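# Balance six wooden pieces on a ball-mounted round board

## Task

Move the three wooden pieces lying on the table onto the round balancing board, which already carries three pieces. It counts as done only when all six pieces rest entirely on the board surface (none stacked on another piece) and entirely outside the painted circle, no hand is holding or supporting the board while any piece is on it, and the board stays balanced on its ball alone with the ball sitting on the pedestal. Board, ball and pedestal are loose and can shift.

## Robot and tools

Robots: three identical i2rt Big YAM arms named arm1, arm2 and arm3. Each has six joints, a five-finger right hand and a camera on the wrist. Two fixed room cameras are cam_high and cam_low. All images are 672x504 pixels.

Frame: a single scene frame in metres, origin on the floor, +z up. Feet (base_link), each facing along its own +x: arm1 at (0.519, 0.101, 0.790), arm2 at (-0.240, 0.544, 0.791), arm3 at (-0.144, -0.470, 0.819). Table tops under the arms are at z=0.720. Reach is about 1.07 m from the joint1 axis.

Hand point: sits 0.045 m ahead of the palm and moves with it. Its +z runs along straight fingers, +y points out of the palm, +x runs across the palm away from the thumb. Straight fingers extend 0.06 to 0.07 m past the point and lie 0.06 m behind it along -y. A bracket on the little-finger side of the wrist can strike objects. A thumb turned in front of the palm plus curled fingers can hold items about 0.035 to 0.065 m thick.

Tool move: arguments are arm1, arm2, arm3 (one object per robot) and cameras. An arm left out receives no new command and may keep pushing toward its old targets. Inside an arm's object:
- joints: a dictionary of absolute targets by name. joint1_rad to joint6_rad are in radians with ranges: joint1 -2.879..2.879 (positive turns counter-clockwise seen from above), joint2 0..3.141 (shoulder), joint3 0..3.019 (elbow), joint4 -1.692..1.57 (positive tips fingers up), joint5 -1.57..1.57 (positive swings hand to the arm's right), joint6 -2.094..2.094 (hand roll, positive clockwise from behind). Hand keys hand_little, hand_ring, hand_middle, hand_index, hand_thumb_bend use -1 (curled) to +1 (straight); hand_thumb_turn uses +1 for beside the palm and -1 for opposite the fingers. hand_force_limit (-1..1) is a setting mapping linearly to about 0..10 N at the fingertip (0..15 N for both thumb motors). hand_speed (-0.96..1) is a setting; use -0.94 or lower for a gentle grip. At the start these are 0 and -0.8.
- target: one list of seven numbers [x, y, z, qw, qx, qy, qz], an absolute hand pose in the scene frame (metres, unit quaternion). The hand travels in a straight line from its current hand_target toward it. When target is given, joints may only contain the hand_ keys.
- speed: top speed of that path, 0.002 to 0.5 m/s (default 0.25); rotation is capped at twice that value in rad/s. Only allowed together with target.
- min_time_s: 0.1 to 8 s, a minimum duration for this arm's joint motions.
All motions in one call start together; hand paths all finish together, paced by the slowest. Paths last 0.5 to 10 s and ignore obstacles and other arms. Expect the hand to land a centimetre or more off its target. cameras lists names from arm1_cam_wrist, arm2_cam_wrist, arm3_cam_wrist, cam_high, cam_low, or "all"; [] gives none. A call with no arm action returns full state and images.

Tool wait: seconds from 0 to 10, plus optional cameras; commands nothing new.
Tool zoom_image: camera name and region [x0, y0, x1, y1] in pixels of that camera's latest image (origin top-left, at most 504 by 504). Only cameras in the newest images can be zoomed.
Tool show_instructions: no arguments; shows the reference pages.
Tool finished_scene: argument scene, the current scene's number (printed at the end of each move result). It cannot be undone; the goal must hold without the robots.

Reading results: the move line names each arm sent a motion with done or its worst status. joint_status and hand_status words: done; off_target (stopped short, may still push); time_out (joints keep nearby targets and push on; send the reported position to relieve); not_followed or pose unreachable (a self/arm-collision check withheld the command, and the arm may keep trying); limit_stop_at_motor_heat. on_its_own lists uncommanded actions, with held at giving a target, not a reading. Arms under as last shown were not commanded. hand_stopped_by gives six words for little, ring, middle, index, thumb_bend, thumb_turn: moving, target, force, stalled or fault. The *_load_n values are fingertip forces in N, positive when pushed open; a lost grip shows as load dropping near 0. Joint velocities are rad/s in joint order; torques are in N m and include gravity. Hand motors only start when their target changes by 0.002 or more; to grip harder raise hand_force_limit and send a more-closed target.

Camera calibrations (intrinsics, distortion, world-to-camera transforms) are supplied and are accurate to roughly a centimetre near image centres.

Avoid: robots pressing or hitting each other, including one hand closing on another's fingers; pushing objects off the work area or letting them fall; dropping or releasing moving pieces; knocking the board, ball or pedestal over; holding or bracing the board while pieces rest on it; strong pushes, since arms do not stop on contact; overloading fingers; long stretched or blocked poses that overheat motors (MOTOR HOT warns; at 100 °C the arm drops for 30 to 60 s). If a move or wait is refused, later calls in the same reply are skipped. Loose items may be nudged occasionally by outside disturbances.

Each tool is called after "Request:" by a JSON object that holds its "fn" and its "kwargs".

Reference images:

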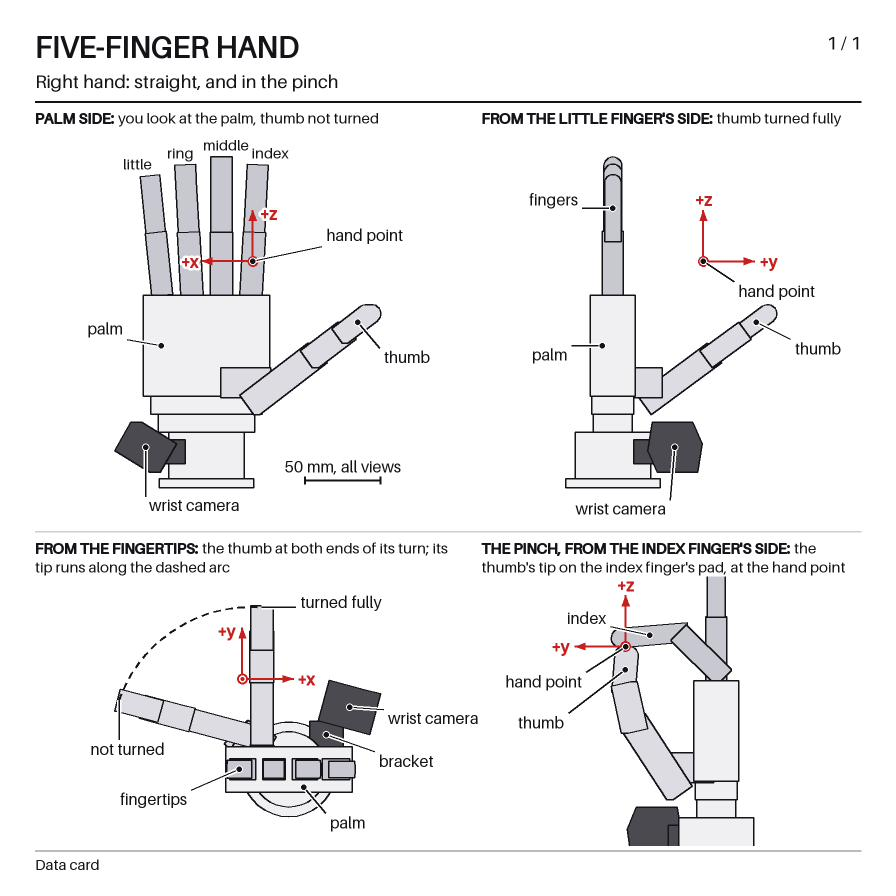

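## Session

Request:
{"fn": "move", "kwargs": {}}

Request:
{"fn": "zoom_image", "kwargs": {"camera": "cam_high", "region": [260, 180, 410, 330]}}

Request:
{"fn": "zoom_image", "kwargs": {"camera": "cam_low", "region": [220, 180, 430, 300]}}

Scene clock: 0.00 s.
Joint torques (N m): no reading
Motor temperatures (°C): arm1=[28 24 30 25 22 22] | arm2=[27 23 27 22 22 22] | arm3=[25 30 25 24 23 24]
Heat: arm1: hottest joint3_rad 30 °C; arm2: hottest joint1_rad 27 °C; arm3: hottest joint2_rad 30 °C.
Joint velocities: within noise
arm1.joint_positions: joint1_rad=-0.285 joint2_rad=+0.629 joint3_rad=+1.402 joint4_rad=-1.354 joint5_rad=-0.179 joint6_rad=-1.392 hand_little=+1.000 hand_ring=+1.000 hand_middle=+1.000 hand_index=+1.000 hand_thumb_turn=+1.000 hand_thumb_bend=+1.000 hand_force_limit=+0.000 hand_speed=-0.800
arm1.joint_status: not commanded
arm1.hand_stopped_by: target,target,target,target,target,target
arm1.little_load_n: 0.0
arm1.ring_load_n: 0.0
arm1.middle_load_n: 0.0
arm1.index_load_n: 0.0
arm1.thumb_bend_load_n: 0.0
arm1.thumb_turn_load_n: 0.0
arm1.hand: x=+0.2840 y=+0.1669 z=+1.2766 quat_wxyz=(+0.467, -0.119, -0.873, +0.080) (m; scene frame)
arm1.hand_target: x=+0.2846 y=+0.1669 z=+1.2891 quat_wxyz=(+0.480, -0.117, -0.866, +0.080) (m; scene frame)
arm1.hand_status: not commanded
arm2.joint_positions: joint1_rad=-0.685 joint2_rad=+0.629 joint3_rad=+1.483 joint4_rad=-1.262 joint5_rad=-0.198 joint6_rad=-1.122 hand_little=+1.000 hand_ring=+1.000 hand_middle=+1.000 hand_index=+1.000 hand_thumb_turn=+1.000 hand_thumb_bend=+1.000 hand_force_limit=+0.000 hand_speed=-0.800
arm2.joint_status: not commanded
arm2.hand_stopped_by: target,target,target,target,target,target
arm2.little_load_n: 0.0
arm2.ring_load_n: 0.0
arm2.middle_load_n: 0.0
arm2.index_load_n: 0.0
arm2.thumb_bend_load_n: 0.0
arm2.thumb_turn_load_n: 0.0
arm2.hand: x=-0.3758 y=+0.3578 z=+1.3321 quat_wxyz=(+0.370, +0.257, -0.790, +0.415) (m; scene frame)
arm2.hand_target: x=-0.3749 y=+0.3590 z=+1.3434 quat_wxyz=(+0.379, +0.256, -0.783, +0.421) (m; scene frame)
arm2.hand_status: not commanded
arm3.joint_positions: joint1_rad=-0.318 joint2_rad=+0.616 joint3_rad=+1.500 joint4_rad=-1.407 joint5_rad=-0.113 joint6_rad=-1.423 hand_little=+1.000 hand_ring=+1.000 hand_middle=+1.000 hand_index=+1.000 hand_thumb_turn=+1.000 hand_thumb_bend=+1.000 hand_force_limit=+0.000 hand_speed=-0.800
arm3.joint_status: not commanded
arm3.hand_stopped_by: target,target,target,target,target,target
arm3.little_load_n: 0.5
arm3.ring_load_n: 0.0
arm3.middle_load_n: 0.0
arm3.index_load_n: 0.0
arm3.thumb_bend_load_n: 0.0
arm3.thumb_turn_load_n: 0.0
arm3.hand: x=-0.0144 y=-0.2985 z=+1.3477 quat_wxyz=(-0.323, +0.762, +0.410, +0.382) (m; scene frame)
arm3.hand_target: x=-0.0149 y=-0.2993 z=+1.3586 quat_wxyz=(-0.329, +0.756, +0.408, +0.392) (m; scene frame)
arm3.hand_status: not commanded
pictures: arm1_cam_wrist, arm2_cam_wrist, arm3_cam_wrist, cam_high, cam_low
camera_calibration:
arm1_cam_wrist: T_world_to_cam=[[-0.00700037, 0.999788, -0.0193416, -0.139358], [0.881507, -0.00296213, -0.472162, 0.361245], [-0.47212, -0.0203551, -0.881299, 1.38211], [0, 0, 0, 1]] pos_world=[0.333108, 0.168532, 1.38593]
arm2_cam_wrist: T_world_to_cam=[[-0.814101, 0.527935, -0.241918, -0.17427], [0.550638, 0.56941, -0.610385, 0.822933], [-0.184494, -0.630124, -0.754258, 1.27691], [0, 0, 0, 1]] pos_world=[-0.359429, 0.42803, 1.42327]
arm3_cam_wrist: T_world_to_cam=[[0.92619, -0.375764, 0.0311915, -0.144958], [-0.323287, -0.833964, -0.447203, 0.344272], [0.194055, 0.404111, -0.893889, 1.44189], [0, 0, 0, 1]] pos_world=[-0.034249, -0.350042, 1.44737]

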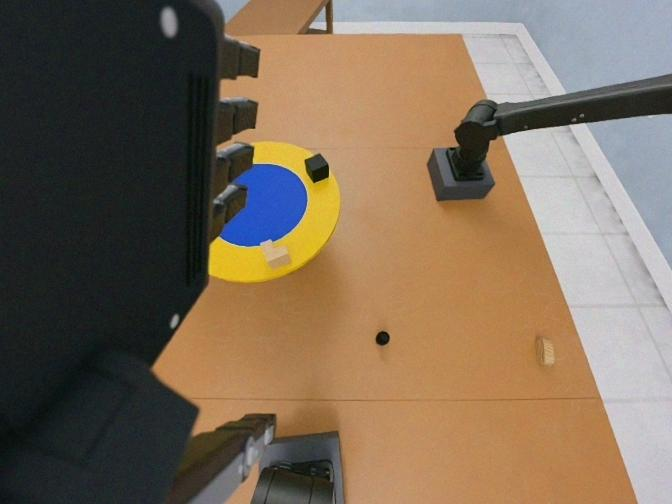

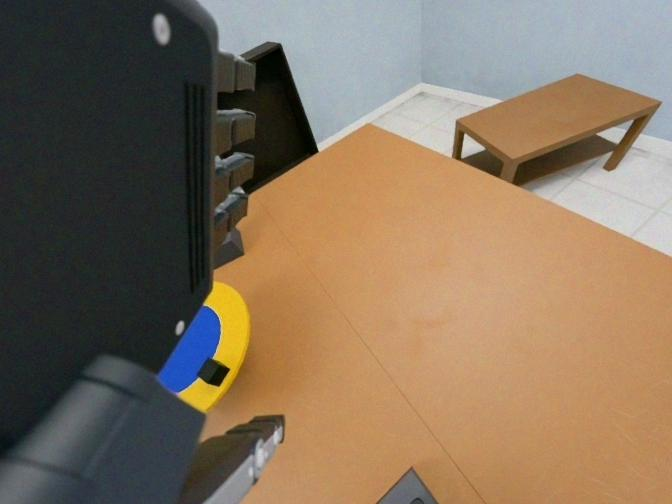

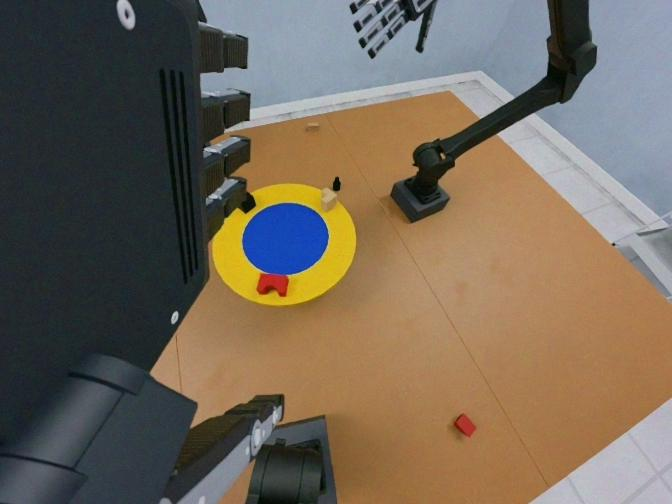

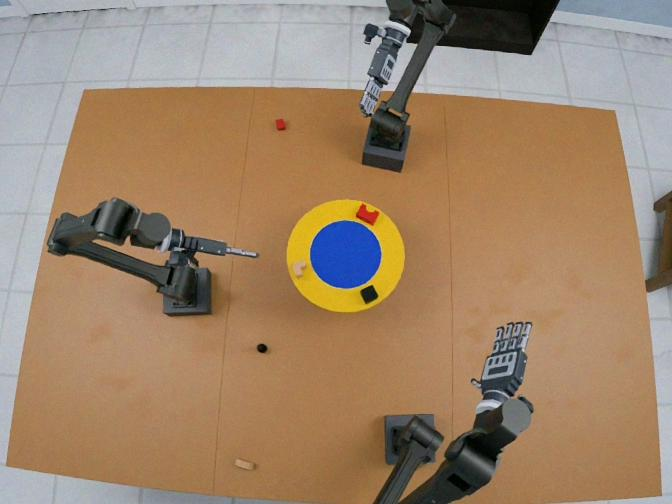

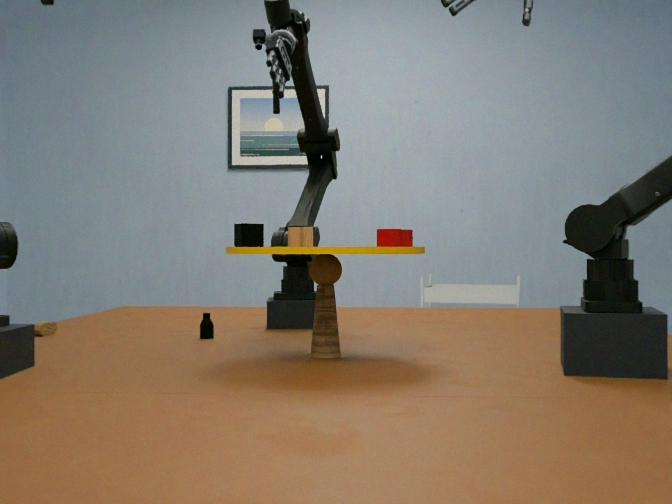

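Scaled by 3.360 from the camera's 672x504 image, which has a finer 960x720 frame.

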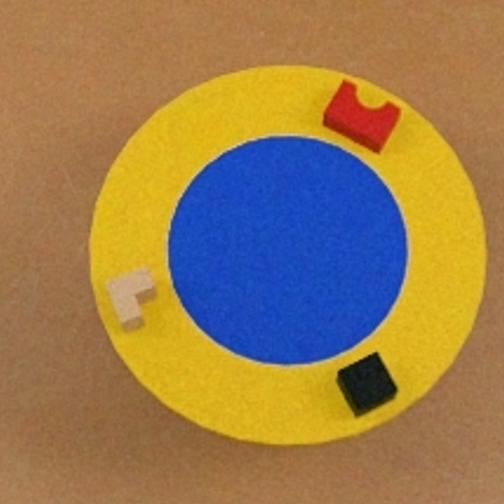

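Scaled by 2.400 from the camera's 672x504 image, which has a finer 960x720 frame.

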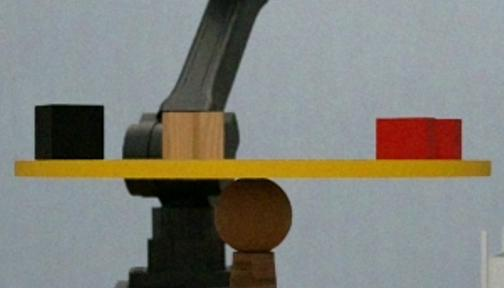

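Request:
{"fn": "zoom_image", "kwargs": {"camera": "cam_high", "region": [210, 320, 310, 490]}}

Request:
{"fn": "zoom_image", "kwargs": {"camera": "cam_high", "region": [250, 95, 310, 155]}}

Request:
{"fn": "zoom_image", "kwargs": {"camera": "arm3_cam_wrist", "region": [430, 390, 510, 460]}}

Request:
{"fn": "zoom_image", "kwargs": {"camera": "arm1_cam_wrist", "region": [340, 300, 580, 400]}}

Scaled by 2.965 from the camera's 672x504 image, which has a finer 960x720 frame.

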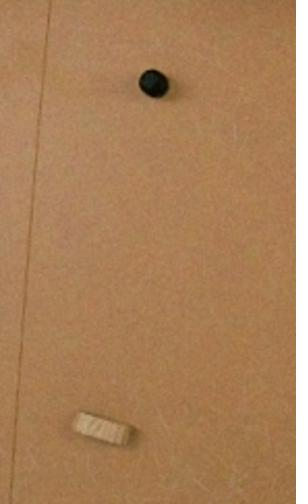

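Scaled by 8.400 from the camera's 672x504 image, which has a finer 960x720 frame.

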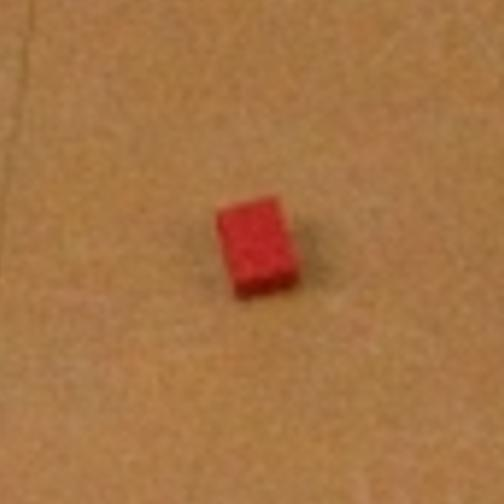

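Scaled by 6.300 from the camera's 672x504 image, which has a finer 960x720 frame.

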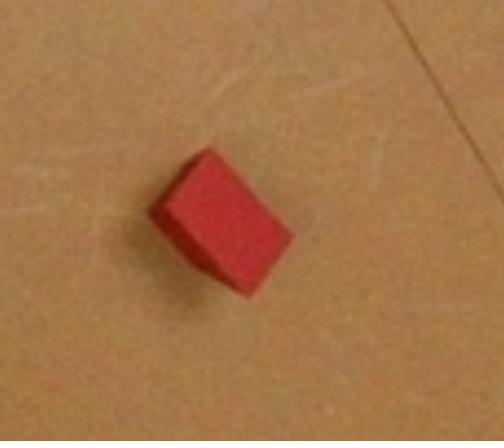

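Scaled by 2.100 from the camera's 672x504 image, which has a finer 960x720 frame.

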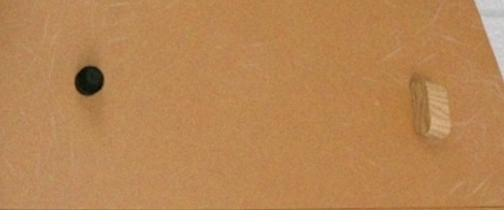

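Request:
{"fn": "move", "kwargs": {"arm1": {"target": [0.24, 0.265, 0.88, 0.2768, -0.4606, -0.7229, 0.4344], "speed": 0.2, "joints": {"hand_thumb_turn": -1, "hand_index": 0.3, "hand_middle": 0.3, "hand_thumb_bend": 0.7, "hand_speed": -0.5}}, "arm2": {"joints": {"joint1_rad": 1.2, "joint6_rad": -0.3, "joint2_rad": 0.7, "hand_thumb_turn": -1, "hand_index": 0.3, "hand_middle": 0.3, "hand_thumb_bend": 0.7, "hand_speed": -0.5}, "min_time_s": 4}, "arm3": {"target": [0.27, -0.56, 0.90, 0.3588, -0.6893, 0.5582, -0.2906], "speed": 0.2, "joints": {"hand_thumb_turn": -1, "hand_index": 0.3, "hand_middle": 0.3, "hand_thumb_bend": 0.7, "hand_speed": -0.5}}, "cameras": ["all"]}}

Scene clock: 11.00 s.
Joint torques (N m): arm1=[-0.32 -6.07 6.53 1.39 -0.79 0.13] | arm2=[0.85 3.14 8.76 1.62 -0.09 -0.01] | arm3=[-0.91 -4.31 9.32 1.88 -0.12 0.13]
Motor temperatures (°C): arm1=[28 25 31 25 22 22] | arm2=[27 23 28 22 22 22] | arm3=[25 30 26 24 23 24]
Heat: arm1: hottest joint3_rad 31 °C; arm2: hottest joint3_rad 28 °C; arm3: hottest joint2_rad 30 °C.
move: arm1 done; arm2 done; arm3 off_target
Joint velocities: within noise
arm1.joint_positions: joint1_rad=-1.090 joint2_rad=+1.206 joint3_rad=+0.664 joint4_rad=-0.780 joint5_rad=-1.071 joint6_rad=-1.310 hand_little=+1.000 hand_ring=+1.000 hand_middle=+0.300 hand_index=+0.300 hand_thumb_turn=-1.000 hand_thumb_bend=+0.700 hand_force_limit=+0.000 hand_speed=-0.500
arm1.joint_status: all done
arm1.hand_stopped_by: target,target,target,target,target,target
arm1.little_load_n: 0.0
arm1.ring_load_n: 0.0
arm1.middle_load_n: 0.0
arm1.index_load_n: 0.0
arm1.thumb_bend_load_n: 0.0
arm1.thumb_turn_load_n: 0.0
arm1.hand: x=+0.2394 y=+0.2602 z=+0.8807 quat_wxyz=(+0.273, -0.452, -0.729, +0.435) (m; scene frame)
arm1.hand_target: x=+0.2400 y=+0.2651 z=+0.8801 quat_wxyz=(+0.277, -0.460, -0.723, +0.434) (m; scene frame)
arm1.hand_status: done (0.005 m and 1.2 deg from the pose sent, 0.411 m and 63.6 deg at the start)
arm2.joint_positions: joint1_rad=+1.193 joint2_rad=+0.686 joint3_rad=+1.483 joint4_rad=-1.262 joint5_rad=-0.198 joint6_rad=-0.311 hand_little=+1.000 hand_ring=+1.000 hand_middle=+0.300 hand_index=+0.300 hand_thumb_turn=-1.000 hand_thumb_bend=+0.700 hand_force_limit=+0.000 hand_speed=-0.500
arm2.joint_status: all done
arm2.hand_stopped_by: target,target,target,target,target,target
arm2.little_load_n: -0.5
arm2.ring_load_n: 0.0
arm2.middle_load_n: 0.0
arm2.index_load_n: 0.0
arm2.thumb_bend_load_n: 0.0
arm2.thumb_turn_load_n: 0.5
arm2.hand: x=+0.0103 y=+0.5160 z=+1.3086 quat_wxyz=(-0.308, +0.635, -0.565, +0.427) (m; scene frame)
arm2.hand_target: x=+0.0149 y=+0.5172 z=+1.3169 quat_wxyz=(-0.314, +0.632, -0.563, +0.429) (m; scene frame)
arm2.hand_status: not commanded
arm3.joint_positions: joint1_rad=-1.831 joint2_rad=+1.240 joint3_rad=+0.607 joint4_rad=-0.138 joint5_rad=-0.536 joint6_rad=-0.430 hand_little=+1.000 hand_ring=+1.000 hand_middle=+0.300 hand_index=+0.300 hand_thumb_turn=-1.000 hand_thumb_bend=+0.700 hand_force_limit=+0.000 hand_speed=-0.500
arm3.joint_status: all done
arm3.hand_stopped_by: target,target,target,target,target,target
arm3.little_load_n: 0.0
arm3.ring_load_n: 0.0
arm3.middle_load_n: 0.0
arm3.index_load_n: 0.0
arm3.thumb_bend_load_n: 0.0
arm3.thumb_turn_load_n: 0.0
arm3.hand: x=+0.2568 y=-0.5491 z=+0.8897 quat_wxyz=(-0.356, +0.697, -0.559, +0.273) (m; scene frame)
arm3.hand_target: x=+0.2693 y=-0.5599 z=+0.9003 quat_wxyz=(-0.359, +0.689, -0.558, +0.291) (m; scene frame)
arm3.hand_status: off_target (0.020 m and 2.2 deg from the pose sent, 0.591 m and 116.8 deg at the start)
pictures: arm1_cam_wrist, arm2_cam_wrist, arm3_cam_wrist, cam_high, cam_low
camera_calibration:
arm1_cam_wrist: T_world_to_cam=[[0.296347, 0.452535, -0.841065, 0.55284], [0.848647, -0.528761, 0.014519, -0.0700765], [-0.438152, -0.71807, -0.540739, 0.887595], [0, 0, 0, 1]] pos_world=[0.284539, 0.350122, 0.945949]
arm2_cam_wrist: T_world_to_cam=[[-0.487769, -0.394907, -0.778544, 1.22589], [-0.487419, 0.863071, -0.132407, -0.260405], [0.724226, 0.314893, -0.613464, 0.748879], [0, 0, 0, 1]] pos_world=[-0.071335, 0.473041, 1.37934]
arm3_cam_wrist: T_world_to_cam=[[-0.536847, -0.343677, -0.770507, 0.630656], [-0.717455, 0.666492, 0.202601, 0.365072], [0.443907, 0.66157, -0.604377, 0.90082], [0, 0, 0, 1]] pos_world=[0.200609, -0.622531, 0.956396]

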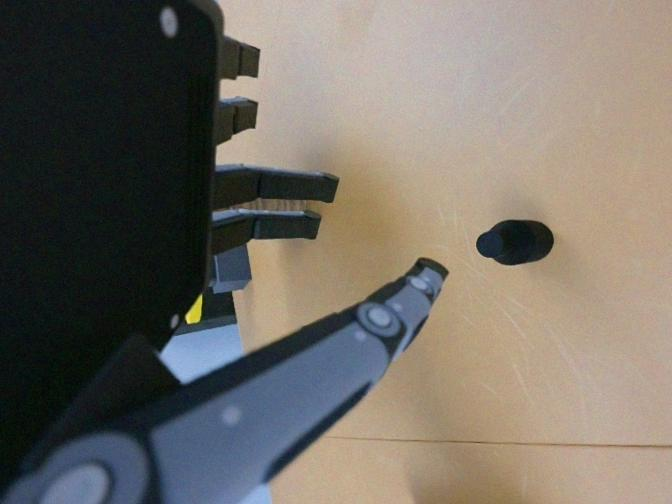

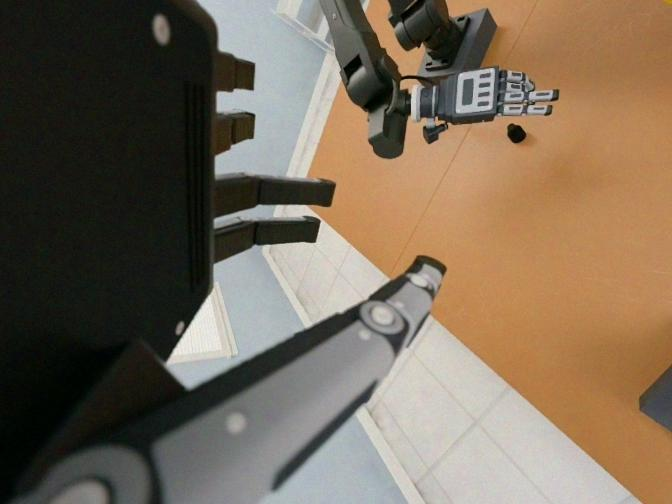

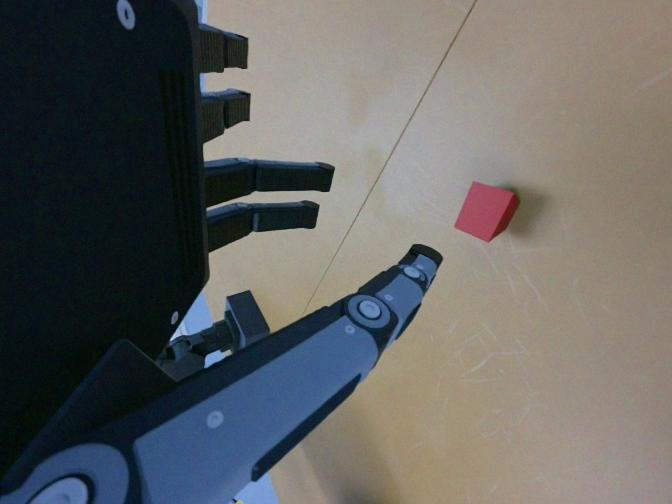

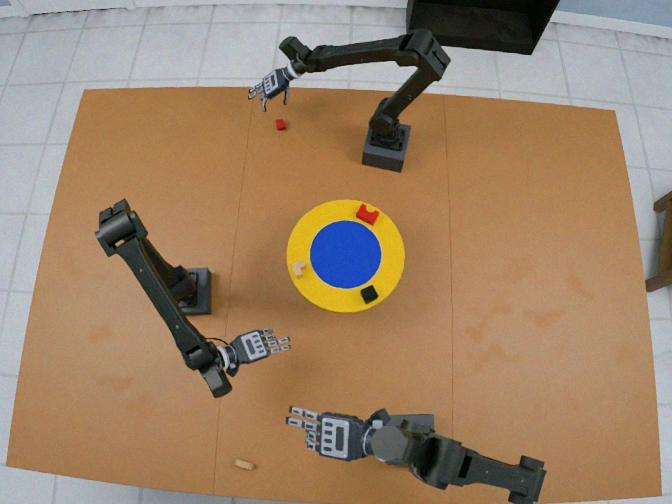

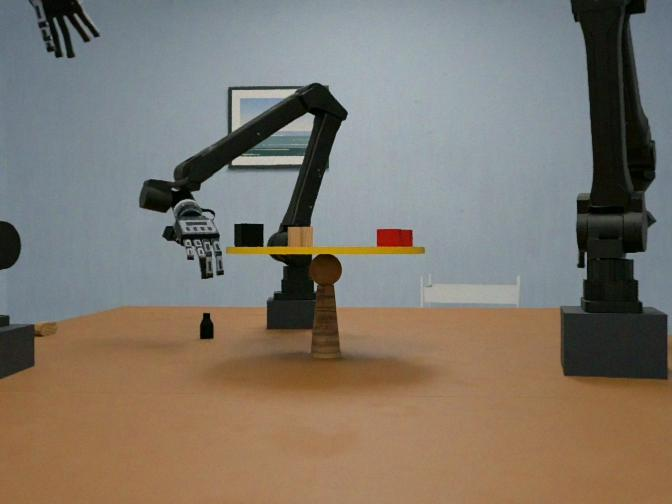

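Request:
{"fn": "zoom_image", "kwargs": {"camera": "arm3_cam_wrist", "region": [430, 160, 550, 260]}}

Request:
{"fn": "move", "kwargs": {"arm2": {"target": [0.285, 0.645, 0.895, 0.4578, -0.8795, 0.1158, -0.0603], "speed": 0.25}, "cameras": ["arm2_cam_wrist", "cam_high"]}}

Scaled by 4.200 from the camera's 672x504 image, which has a finer 960x720 frame.

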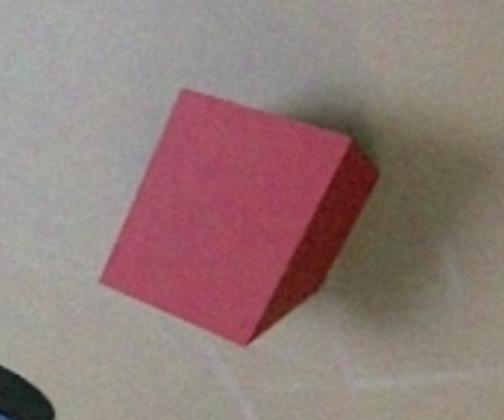

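Scene clock: 15.43 s.
Joint torques (N m): arm1=[-0.26 -6.12 6.5 1.44 -0.78 0.13] | arm2=[0.56 -11.46 11.29 0.08 -0.88 -0.18] | arm3=[-0.97 -4.31 9.32 1.87 -0.11 0.12]
Motor temperatures (°C): arm1=[28 25 31 25 22 22] | arm2=[27 23 29 22 22 22] | arm3=[25 30 26 24 23 24]
Heat: arm1: hottest joint3_rad 31 °C; arm2: hottest joint3_rad 29 °C; arm3: hottest joint2_rad 30 °C.
move: arm2 off_target
Joint velocities: within noise
arm1, arm3: as last shown
arm1.hand: x=+0.2394 y=+0.2602 z=+0.8807 quat_wxyz=(+0.273, -0.453, -0.729, +0.435) (m; scene frame)
arm1.hand_target: x=+0.2400 y=+0.2650 z=+0.8801 quat_wxyz=(+0.277, -0.460, -0.723, +0.435) (m; scene frame)
arm2.joint_positions: joint1_rad=+1.454 joint2_rad=+1.719 joint3_rad=+1.266 joint4_rad=-0.848 joint5_rad=-0.932 joint6_rad=-1.204 hand_little=+1.000 hand_ring=+1.000 hand_middle=+0.300 hand_index=+0.300 hand_thumb_turn=-1.000 hand_thumb_bend=+0.700 hand_force_limit=+0.000 hand_speed=-0.500
arm2.joint_status: not commanded
arm2.hand_stopped_by: target,target,target,target,target,target
arm2.little_load_n: 0.0
arm2.ring_load_n: 0.0
arm2.middle_load_n: 0.0
arm2.index_load_n: 0.0
arm2.thumb_bend_load_n: 0.0
arm2.thumb_turn_load_n: 0.0
arm2.hand: x=+0.2677 y=+0.6432 z=+0.8836 quat_wxyz=(-0.456, +0.879, -0.130, +0.048) (m; scene frame)
arm2.hand_target: x=+0.2843 y=+0.6450 z=+0.8953 quat_wxyz=(-0.458, +0.879, -0.116, +0.061) (m; scene frame)
arm2.hand_status: off_target (0.021 m and 2.2 deg from the pose sent, 0.513 m and 75.5 deg at the start)
arm3.ring_load_n: -0.5
arm3.hand: x=+0.2568 y=-0.5490 z=+0.8897 quat_wxyz=(-0.356, +0.697, -0.559, +0.273) (m; scene frame)
pictures: arm2_cam_wrist, cam_high
camera_calibration:
arm2_cam_wrist: T_world_to_cam=[[0.0392164, -0.639596, -0.767711, 1.07759], [-0.964042, -0.226313, 0.139301, 0.287192], [-0.26284, 0.734642, -0.625472, 0.26659], [0, 0, 0, 1]] pos_world=[0.304677, 0.558367, 0.954013]

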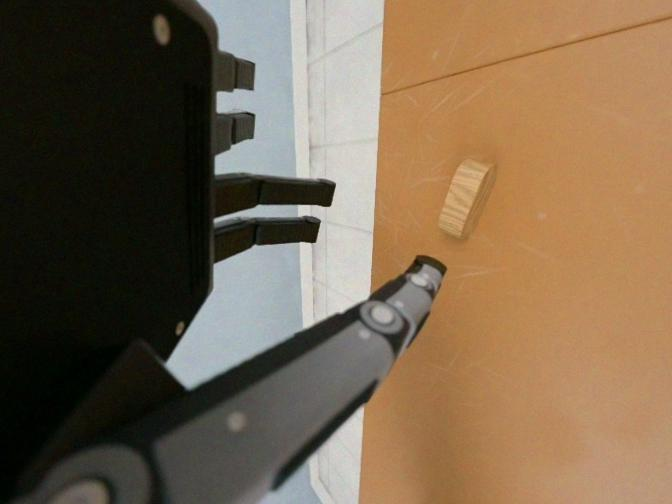

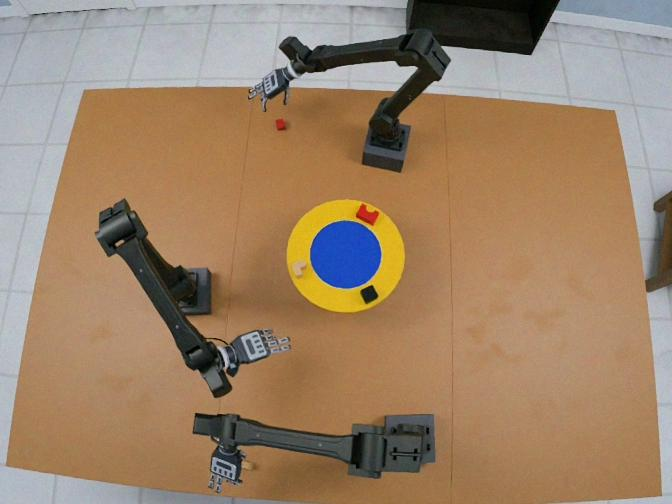

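Request:
{"fn": "zoom_image", "kwargs": {"camera": "arm2_cam_wrist", "region": [420, 140, 520, 260]}}

Request:
{"fn": "move", "kwargs": {"arm1": {"target": [0.243, 0.277, 0.805, 0.2768, -0.4606, -0.7229, 0.4344], "speed": 0.15}, "arm3": {"target": [0.2586, -0.5576, 0.80, 0.3759, -0.7221, 0.5151, -0.2682], "speed": 0.15}, "cameras": ["arm1_cam_wrist", "arm3_cam_wrist"]}}

Scaled by 4.200 from the camera's 672x504 image, which has a finer 960x720 frame.

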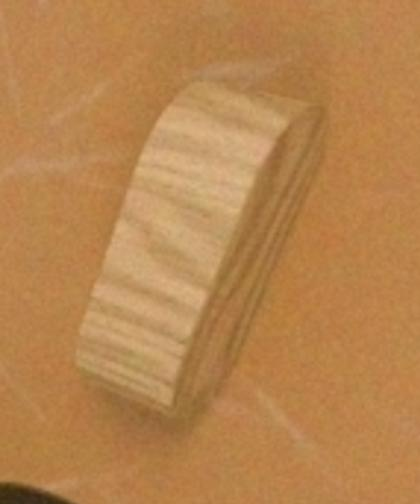

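Scene clock: 17.97 s.
Joint torques (N m): arm1=[-0.5 -7.3 5.14 1.35 -0.79 -0.17] | arm2=[0.56 -11.46 11.26 0.1 -0.88 -0.19] | arm3=[-1.14 -5.77 5.37 1.74 -0.53 -0.07]
Motor temperatures (°C): arm1=[28 25 31 25 22 22] | arm2=[27 24 29 22 23 22] | arm3=[25 30 26 24 23 24]
Heat: arm1: hottest joint3_rad 31 °C; arm2: hottest joint3_rad 29 °C; arm3: hottest joint2_rad 30 °C.
move: arm1 done; arm3 done
Joint velocities: within noise
arm1.joint_positions: joint1_rad=-1.118 joint2_rad=+1.408 joint3_rad=+0.598 joint4_rad=-0.556 joint5_rad=-1.076 joint6_rad=-1.335 hand_little=+1.000 hand_ring=+1.000 hand_middle=+0.300 hand_index=+0.300 hand_thumb_turn=-1.000 hand_thumb_bend=+0.700 hand_force_limit=+0.000 hand_speed=-0.500
arm1.joint_status: not commanded
arm1.hand_stopped_by: target,target,target,target,target,target
arm1.little_load_n: 0.0
arm1.ring_load_n: 0.0
arm1.middle_load_n: 0.0
arm1.index_load_n: 0.0
arm1.thumb_bend_load_n: 0.0
arm1.thumb_turn_load_n: 0.0
arm1.hand: x=+0.2422 y=+0.2712 z=+0.8075 quat_wxyz=(+0.268, -0.463, -0.722, +0.438) (m; scene frame)
arm1.hand_target: x=+0.2430 y=+0.2770 z=+0.8051 quat_wxyz=(+0.277, -0.461, -0.723, +0.434) (m; scene frame)
arm1.hand_status: done (0.006 m and 1.1 deg from the pose sent, 0.078 m and 1.2 deg at the start)
arm2: as last shown
arm2.joint_positions: joint1_rad=+1.454 joint2_rad=+1.719 joint3_rad=+1.266 joint4_rad=-0.848 joint5_rad=-0.932 joint6_rad=-1.205 hand_little=+1.000 hand_ring=+1.000 hand_middle=+0.300 hand_index=+0.300 hand_thumb_turn=-1.000 hand_thumb_bend=+0.700 hand_force_limit=+0.000 hand_speed=-0.500
arm2.hand: x=+0.2678 y=+0.6432 z=+0.8836 quat_wxyz=(-0.456, +0.879, -0.129, +0.048) (m; scene frame)
arm3.joint_positions: joint1_rad=-1.863 joint2_rad=+1.512 joint3_rad=+0.542 joint4_rad=+0.158 joint5_rad=-0.641 joint6_rad=-0.542 hand_little=+1.000 hand_ring=+1.000 hand_middle=+0.300 hand_index=+0.300 hand_thumb_turn=-1.000 hand_thumb_bend=+0.700 hand_force_limit=+0.000 hand_speed=-0.500
arm3.joint_status: not commanded
arm3.hand_stopped_by: target,target,target,target,target,target
arm3.little_load_n: 0.0
arm3.ring_load_n: 0.0
arm3.middle_load_n: 0.0
arm3.index_load_n: 0.0
arm3.thumb_bend_load_n: 0.0
arm3.thumb_turn_load_n: 0.0
arm3.hand: x=+0.2577 y=-0.5516 z=+0.8021 quat_wxyz=(-0.376, +0.723, -0.517, +0.261) (m; scene frame)
arm3.hand_target: x=+0.2584 y=-0.5575 z=+0.8000 quat_wxyz=(-0.376, +0.722, -0.515, +0.268) (m; scene frame)
arm3.hand_status: done (0.006 m and 0.9 deg from the pose sent, 0.090 m and 6.3 deg at the start)
pictures: arm1_cam_wrist, arm3_cam_wrist
camera_calibration:
arm1_cam_wrist: T_world_to_cam=[[0.312038, 0.429583, -0.847402, 0.493037], [0.840154, -0.541216, 0.0350046, -0.0766313], [-0.44359, -0.722871, -0.529797, 0.850858], [0, 0, 0, 1]] pos_world=[0.287968, 0.361786, 0.871265]
arm3_cam_wrist: T_world_to_cam=[[-0.479949, -0.399716, -0.780945, 0.525533], [-0.789608, 0.584749, 0.185977, 0.371967], [0.382319, 0.7059, -0.596269, 0.883014], [0, 0, 0, 1]] pos_world=[0.208344, -0.630763, 0.86775]

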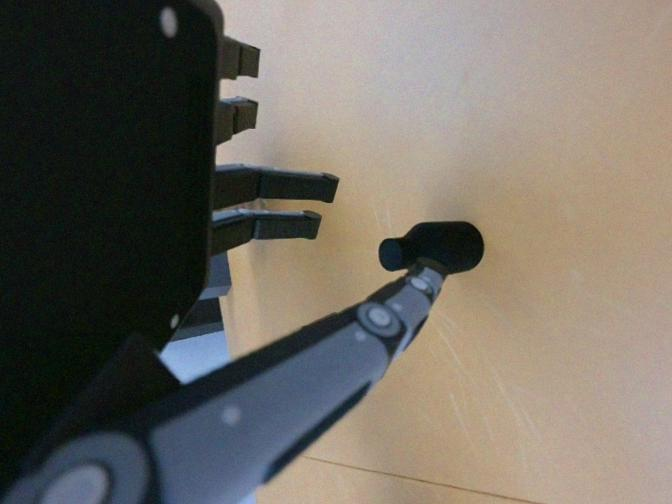

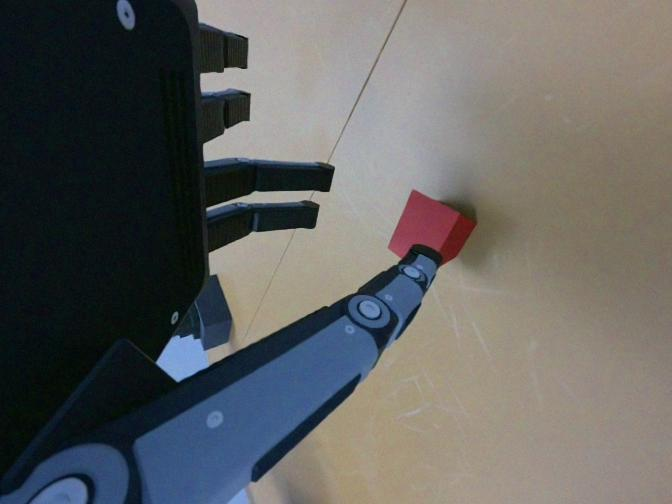

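Request:
{"fn": "move", "kwargs": {"arm1": {"target": [0.2425, 0.277, 0.775, 0.2768, -0.4606, -0.7229, 0.4344], "speed": 0.1}, "arm2": {"target": [0.299, 0.6665, 0.80, 0.4578, -0.8795, 0.1158, -0.0603], "speed": 0.15}, "arm3": {"target": [0.251, -0.553, 0.765, 0.3759, -0.7221, 0.5151, -0.2682], "speed": 0.1}, "cameras": ["arm1_cam_wrist", "arm2_cam_wrist", "arm3_cam_wrist", "cam_low"]}}

Scene clock: 20.13 s.
Joint torques (N m): arm1=[-0.21 -7.77 4.33 1.35 -0.78 -0.13] | arm2=[0.5 -12.69 6.84 1.07 -0.66 -0.02] | arm3=[-1.03 -6.07 4.29 1.8 -0.48 -0.04]
Motor temperatures (°C): arm1=[28 25 31 25 22 22] | arm2=[27 24 29 22 23 22] | arm3=[25 30 26 24 23 24]
Heat: arm1: hottest joint3_rad 31 °C; arm2: hottest joint3_rad 29 °C; arm3: hottest joint2_rad 30 °C.
move: arm1 done; arm2 done; arm3 done
Joint velocities: within noise
arm1.joint_positions: joint1_rad=-1.118 joint2_rad=+1.495 joint3_rad=+0.574 joint4_rad=-0.439 joint5_rad=-1.076 joint6_rad=-1.335 hand_little=+1.000 hand_ring=+1.000 hand_middle=+0.300 hand_index=+0.300 hand_thumb_turn=-1.000 hand_thumb_bend=+0.700 hand_force_limit=+0.000 hand_speed=-0.500
arm1.joint_status: not commanded
arm1.hand_stopped_by: target,target,target,target,target,target
arm1.little_load_n: 0.0
arm1.ring_load_n: 0.0
arm1.middle_load_n: 0.0
arm1.index_load_n: 0.0
arm1.thumb_bend_load_n: 0.0
arm1.thumb_turn_load_n: 0.0
arm1.hand: x=+0.2413 y=+0.2731 z=+0.7780 quat_wxyz=(+0.270, -0.462, -0.723, +0.437) (m; scene frame)
arm1.hand_target: x=+0.2425 y=+0.2771 z=+0.7751 quat_wxyz=(+0.277, -0.461, -0.723, +0.434) (m; scene frame)
arm1.hand_status: done (0.005 m and 0.8 deg from the pose sent, 0.033 m and 1.2 deg at the start)
arm2.joint_positions: joint1_rad=+1.496 joint2_rad=+1.872 joint3_rad=+1.244 joint4_rad=-0.600 joint5_rad=-0.923 joint6_rad=-1.161 hand_little=+1.000 hand_ring=+1.000 hand_middle=+0.300 hand_index=+0.300 hand_thumb_turn=-1.000 hand_thumb_bend=+0.700 hand_force_limit=+0.000 hand_speed=-0.500
arm2.joint_status: not commanded
arm2.hand_stopped_by: target,target,target,target,target,target
arm2.little_load_n: 0.0
arm2.ring_load_n: 0.0
arm2.middle_load_n: 0.0
arm2.index_load_n: -0.5
arm2.thumb_bend_load_n: 0.0
arm2.thumb_turn_load_n: 0.0
arm2.hand: x=+0.2971 y=+0.6638 z=+0.8045 quat_wxyz=(-0.458, +0.880, -0.114, +0.061) (m; scene frame)
arm2.hand_target: x=+0.2989 y=+0.6664 z=+0.8001 quat_wxyz=(-0.458, +0.879, -0.116, +0.060) (m; scene frame)
arm2.hand_status: done (0.006 m and 0.2 deg from the pose sent, 0.092 m and 2.2 deg at the start)
arm3.joint_positions: joint1_rad=-1.863 joint2_rad=+1.617 joint3_rad=+0.502 joint4_rad=+0.307 joint5_rad=-0.641 joint6_rad=-0.542 hand_little=+1.000 hand_ring=+1.000 hand_middle=+0.300 hand_index=+0.300 hand_thumb_turn=-1.000 hand_thumb_bend=+0.700 hand_force_limit=+0.000 hand_speed=-0.500
arm3.joint_status: not commanded
arm3.hand_stopped_by: target,target,target,target,target,target
arm3.little_load_n: 0.0
arm3.ring_load_n: 0.0
arm3.middle_load_n: 0.0
arm3.index_load_n: 0.0
arm3.thumb_bend_load_n: 0.0
arm3.thumb_turn_load_n: 0.0
arm3.hand: x=+0.2517 y=-0.5486 z=+0.7679 quat_wxyz=(-0.376, +0.723, -0.516, +0.263) (m; scene frame)
arm3.hand_target: x=+0.2509 y=-0.5529 z=+0.7651 quat_wxyz=(-0.376, +0.722, -0.515, +0.268) (m; scene frame)
arm3.hand_status: done (0.005 m and 0.7 deg from the pose sent, 0.038 m and 0.9 deg at the start)
pictures: arm1_cam_wrist, arm2_cam_wrist, arm3_cam_wrist, cam_low
camera_calibration:
arm1_cam_wrist: T_world_to_cam=[[0.30909, 0.434262, -0.846097, 0.465937], [0.84032, -0.541306, 0.0291533, -0.0693077], [-0.445337, -0.720004, -0.532231, 0.837679], [0, 0, 0, 1]] pos_world=[0.287274, 0.363277, 0.842088]
arm2_cam_wrist: T_world_to_cam=[[0.0784419, -0.640131, -0.764251, 1.01478], [-0.965065, -0.240998, 0.102804, 0.370646], [-0.249991, 0.729488, -0.636672, 0.218295], [0, 0, 0, 1]] pos_world=[0.332668, 0.579671, 0.876422]
arm3_cam_wrist: T_world_to_cam=[[-0.476823, -0.401607, -0.78189, 0.49605], [-0.790463, 0.584974, 0.181588, 0.3756], [0.384459, 0.70464, -0.596385, 0.861671], [0, 0, 0, 1]] pos_world=[0.202149, -0.627667, 0.83354]

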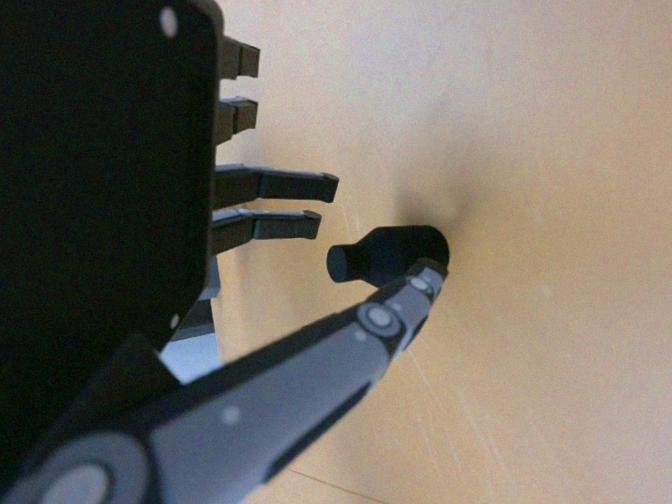

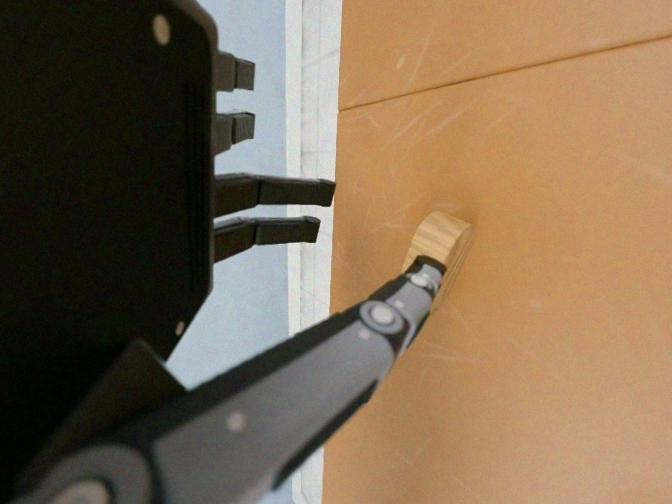

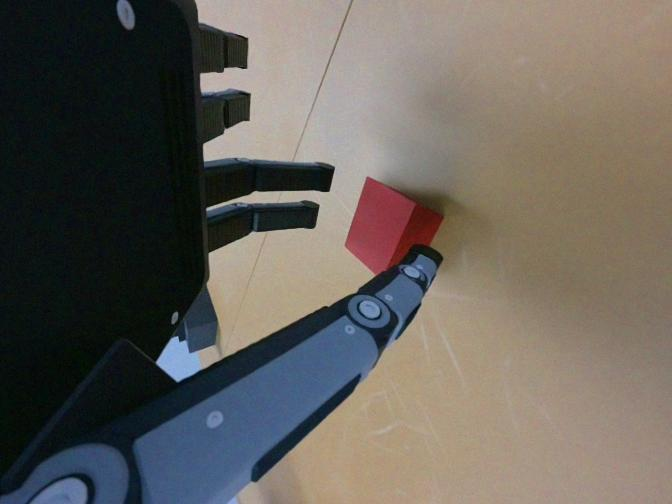

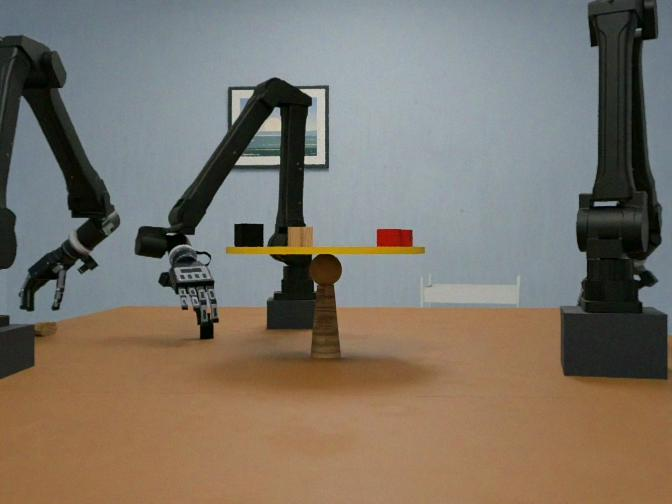

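Request:
{"fn": "move", "kwargs": {"arm1": {"target": [0.2425, 0.272, 0.750, 0.2768, -0.4606, -0.7229, 0.4344], "speed": 0.08}, "arm2": {"target": [0.2785, 0.6710, 0.763, 0.4578, -0.8795, 0.1158, -0.0603], "speed": 0.1}, "arm3": {"target": [0.243, -0.554, 0.746, 0.3759, -0.7221, 0.5151, -0.2682], "speed": 0.08}, "cameras": ["arm1_cam_wrist", "arm2_cam_wrist", "arm3_cam_wrist", "cam_low"]}}

Scene clock: 22.40 s.
Joint torques (N m): arm1=[0.56 -7.82 3.75 1.35 -0.72 0.05] | arm2=[0.79 -11.99 6.09 1.09 -0.64 0.01] | arm3=[-1.14 -6.18 3.7 1.81 -0.54 -0.06]
Motor temperatures (°C): arm1=[28 25 31 25 22 22] | arm2=[27 24 29 22 23 22] | arm3=[25 30 26 24 23 24]
Heat: arm1: hottest joint3_rad 31 °C; arm2: hottest joint3_rad 29 °C; arm3: hottest joint2_rad 30 °C.
move: arm1 done; arm2 done; arm3 done
Joint velocities: within noise
arm1.joint_positions: joint1_rad=-1.118 joint2_rad=+1.567 joint3_rad=+0.544 joint4_rad=-0.322 joint5_rad=-1.076 joint6_rad=-1.335 hand_little=+1.000 hand_ring=+1.000 hand_middle=+0.300 hand_index=+0.300 hand_thumb_turn=-1.000 hand_thumb_bend=+0.700 hand_force_limit=+0.000 hand_speed=-0.500
arm1.joint_status: not commanded
arm1.hand_stopped_by: target,target,target,target,target,target
arm1.little_load_n: 0.0
arm1.ring_load_n: 0.0
arm1.middle_load_n: 0.0
arm1.index_load_n: -0.5
arm1.thumb_bend_load_n: 0.0
arm1.thumb_turn_load_n: 0.0
arm1.hand: x=+0.2423 y=+0.2718 z=+0.7525 quat_wxyz=(+0.276, -0.458, -0.725, +0.434) (m; scene frame)
arm1.hand_target: x=+0.2425 y=+0.2721 z=+0.7501 quat_wxyz=(+0.277, -0.460, -0.723, +0.434) (m; scene frame)
arm1.hand_status: done (0.003 m and 0.4 deg from the pose sent, 0.028 m and 0.8 deg at the start)
arm2.joint_positions: joint1_rad=+1.503 joint2_rad=+1.888 joint3_rad=+1.154 joint4_rad=-0.475 joint5_rad=-0.920 joint6_rad=-1.147 hand_little=+1.000 hand_ring=+1.000 hand_middle=+0.300 hand_index=+0.300 hand_thumb_turn=-1.000 hand_thumb_bend=+0.700 hand_force_limit=+0.000 hand_speed=-0.500
arm2.joint_status: not commanded
arm2.hand_stopped_by: target,target,target,target,target,target
arm2.little_load_n: 0.0
arm2.ring_load_n: -0.5
arm2.middle_load_n: 0.0
arm2.index_load_n: 0.0
arm2.thumb_bend_load_n: 0.0
arm2.thumb_turn_load_n: 0.0
arm2.hand: x=+0.2796 y=+0.6672 z=+0.7708 quat_wxyz=(-0.458, +0.879, -0.113, +0.065) (m; scene frame)
arm2.hand_target: x=+0.2783 y=+0.6710 z=+0.7631 quat_wxyz=(-0.458, +0.879, -0.116, +0.060) (m; scene frame)
arm2.hand_status: done (0.009 m and 0.6 deg from the pose sent, 0.046 m and 0.2 deg at the start)
arm3.joint_positions: joint1_rad=-1.875 joint2_rad=+1.679 joint3_rad=+0.482 joint4_rad=+0.382 joint5_rad=-0.649 joint6_rad=-0.553 hand_little=+1.000 hand_ring=+1.000 hand_middle=+0.300 hand_index=+0.300 hand_thumb_turn=-1.000 hand_thumb_bend=+0.700 hand_force_limit=+0.000 hand_speed=-0.500
arm3.joint_status: not commanded
arm3.hand_stopped_by: target,target,target,target,target,target
arm3.little_load_n: 0.0
arm3.ring_load_n: 0.0
arm3.middle_load_n: 0.0
arm3.index_load_n: 0.0
arm3.thumb_bend_load_n: 0.0
arm3.thumb_turn_load_n: 0.0
arm3.hand: x=+0.2443 y=-0.5494 z=+0.7488 quat_wxyz=(-0.377, +0.723, -0.516, +0.262) (m; scene frame)
arm3.hand_target: x=+0.2430 y=-0.5540 z=+0.7461 quat_wxyz=(-0.376, +0.722, -0.515, +0.268) (m; scene frame)
arm3.hand_status: done (0.006 m and 0.7 deg from the pose sent, 0.024 m and 0.7 deg at the start)
pictures: arm1_cam_wrist, arm2_cam_wrist, arm3_cam_wrist, cam_low
camera_calibration:
arm1_cam_wrist: T_world_to_cam=[[0.302171, 0.445531, -0.842731, 0.440716], [0.840488, -0.541621, 0.0150251, -0.0593962], [-0.449747, -0.712846, -0.538125, 0.827215], [0, 0, 0, 1]] pos_world=[0.288788, 0.361154, 0.817443]
arm2_cam_wrist: T_world_to_cam=[[0.0836034, -0.640476, -0.763414, 0.990674], [-0.966404, -0.238965, 0.0946496, 0.363317], [-0.24305, 0.729854, -0.638937, 0.189561], [0, 0, 0, 1]] pos_world=[0.31436, 0.582971, 0.843024]
arm3_cam_wrist: T_world_to_cam=[[-0.47724, -0.401071, -0.781911, 0.477743], [-0.790283, 0.585001, 0.182282, 0.373043], [0.384311, 0.704923, -0.596145, 0.85363], [0, 0, 0, 1]] pos_world=[0.194749, -0.628366, 0.814441]

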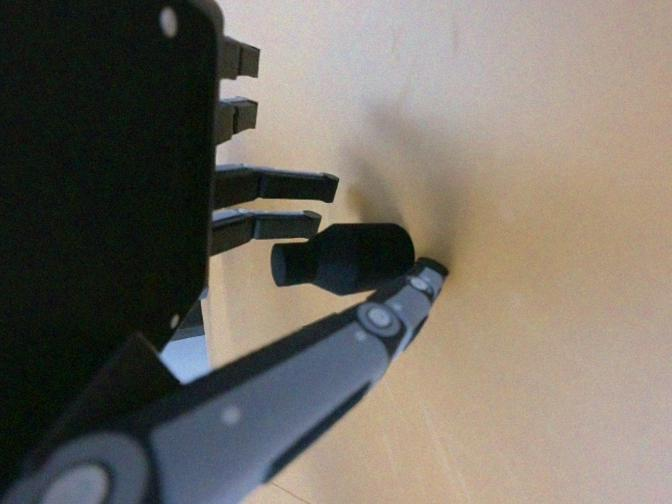

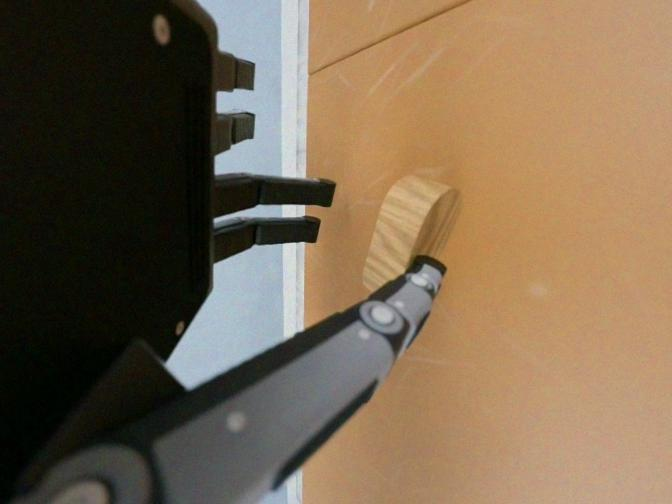

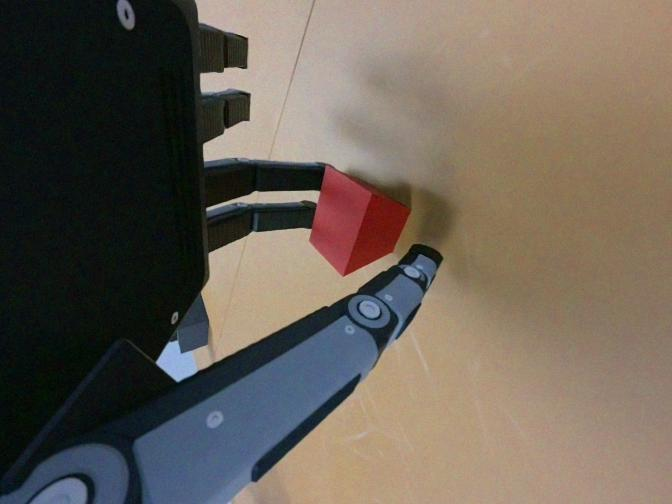

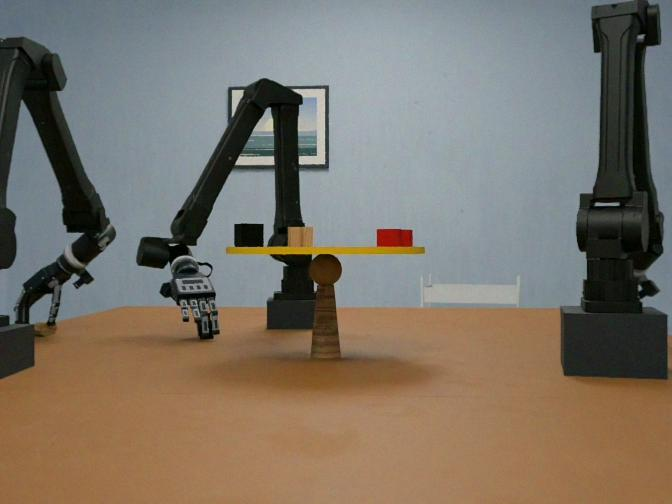

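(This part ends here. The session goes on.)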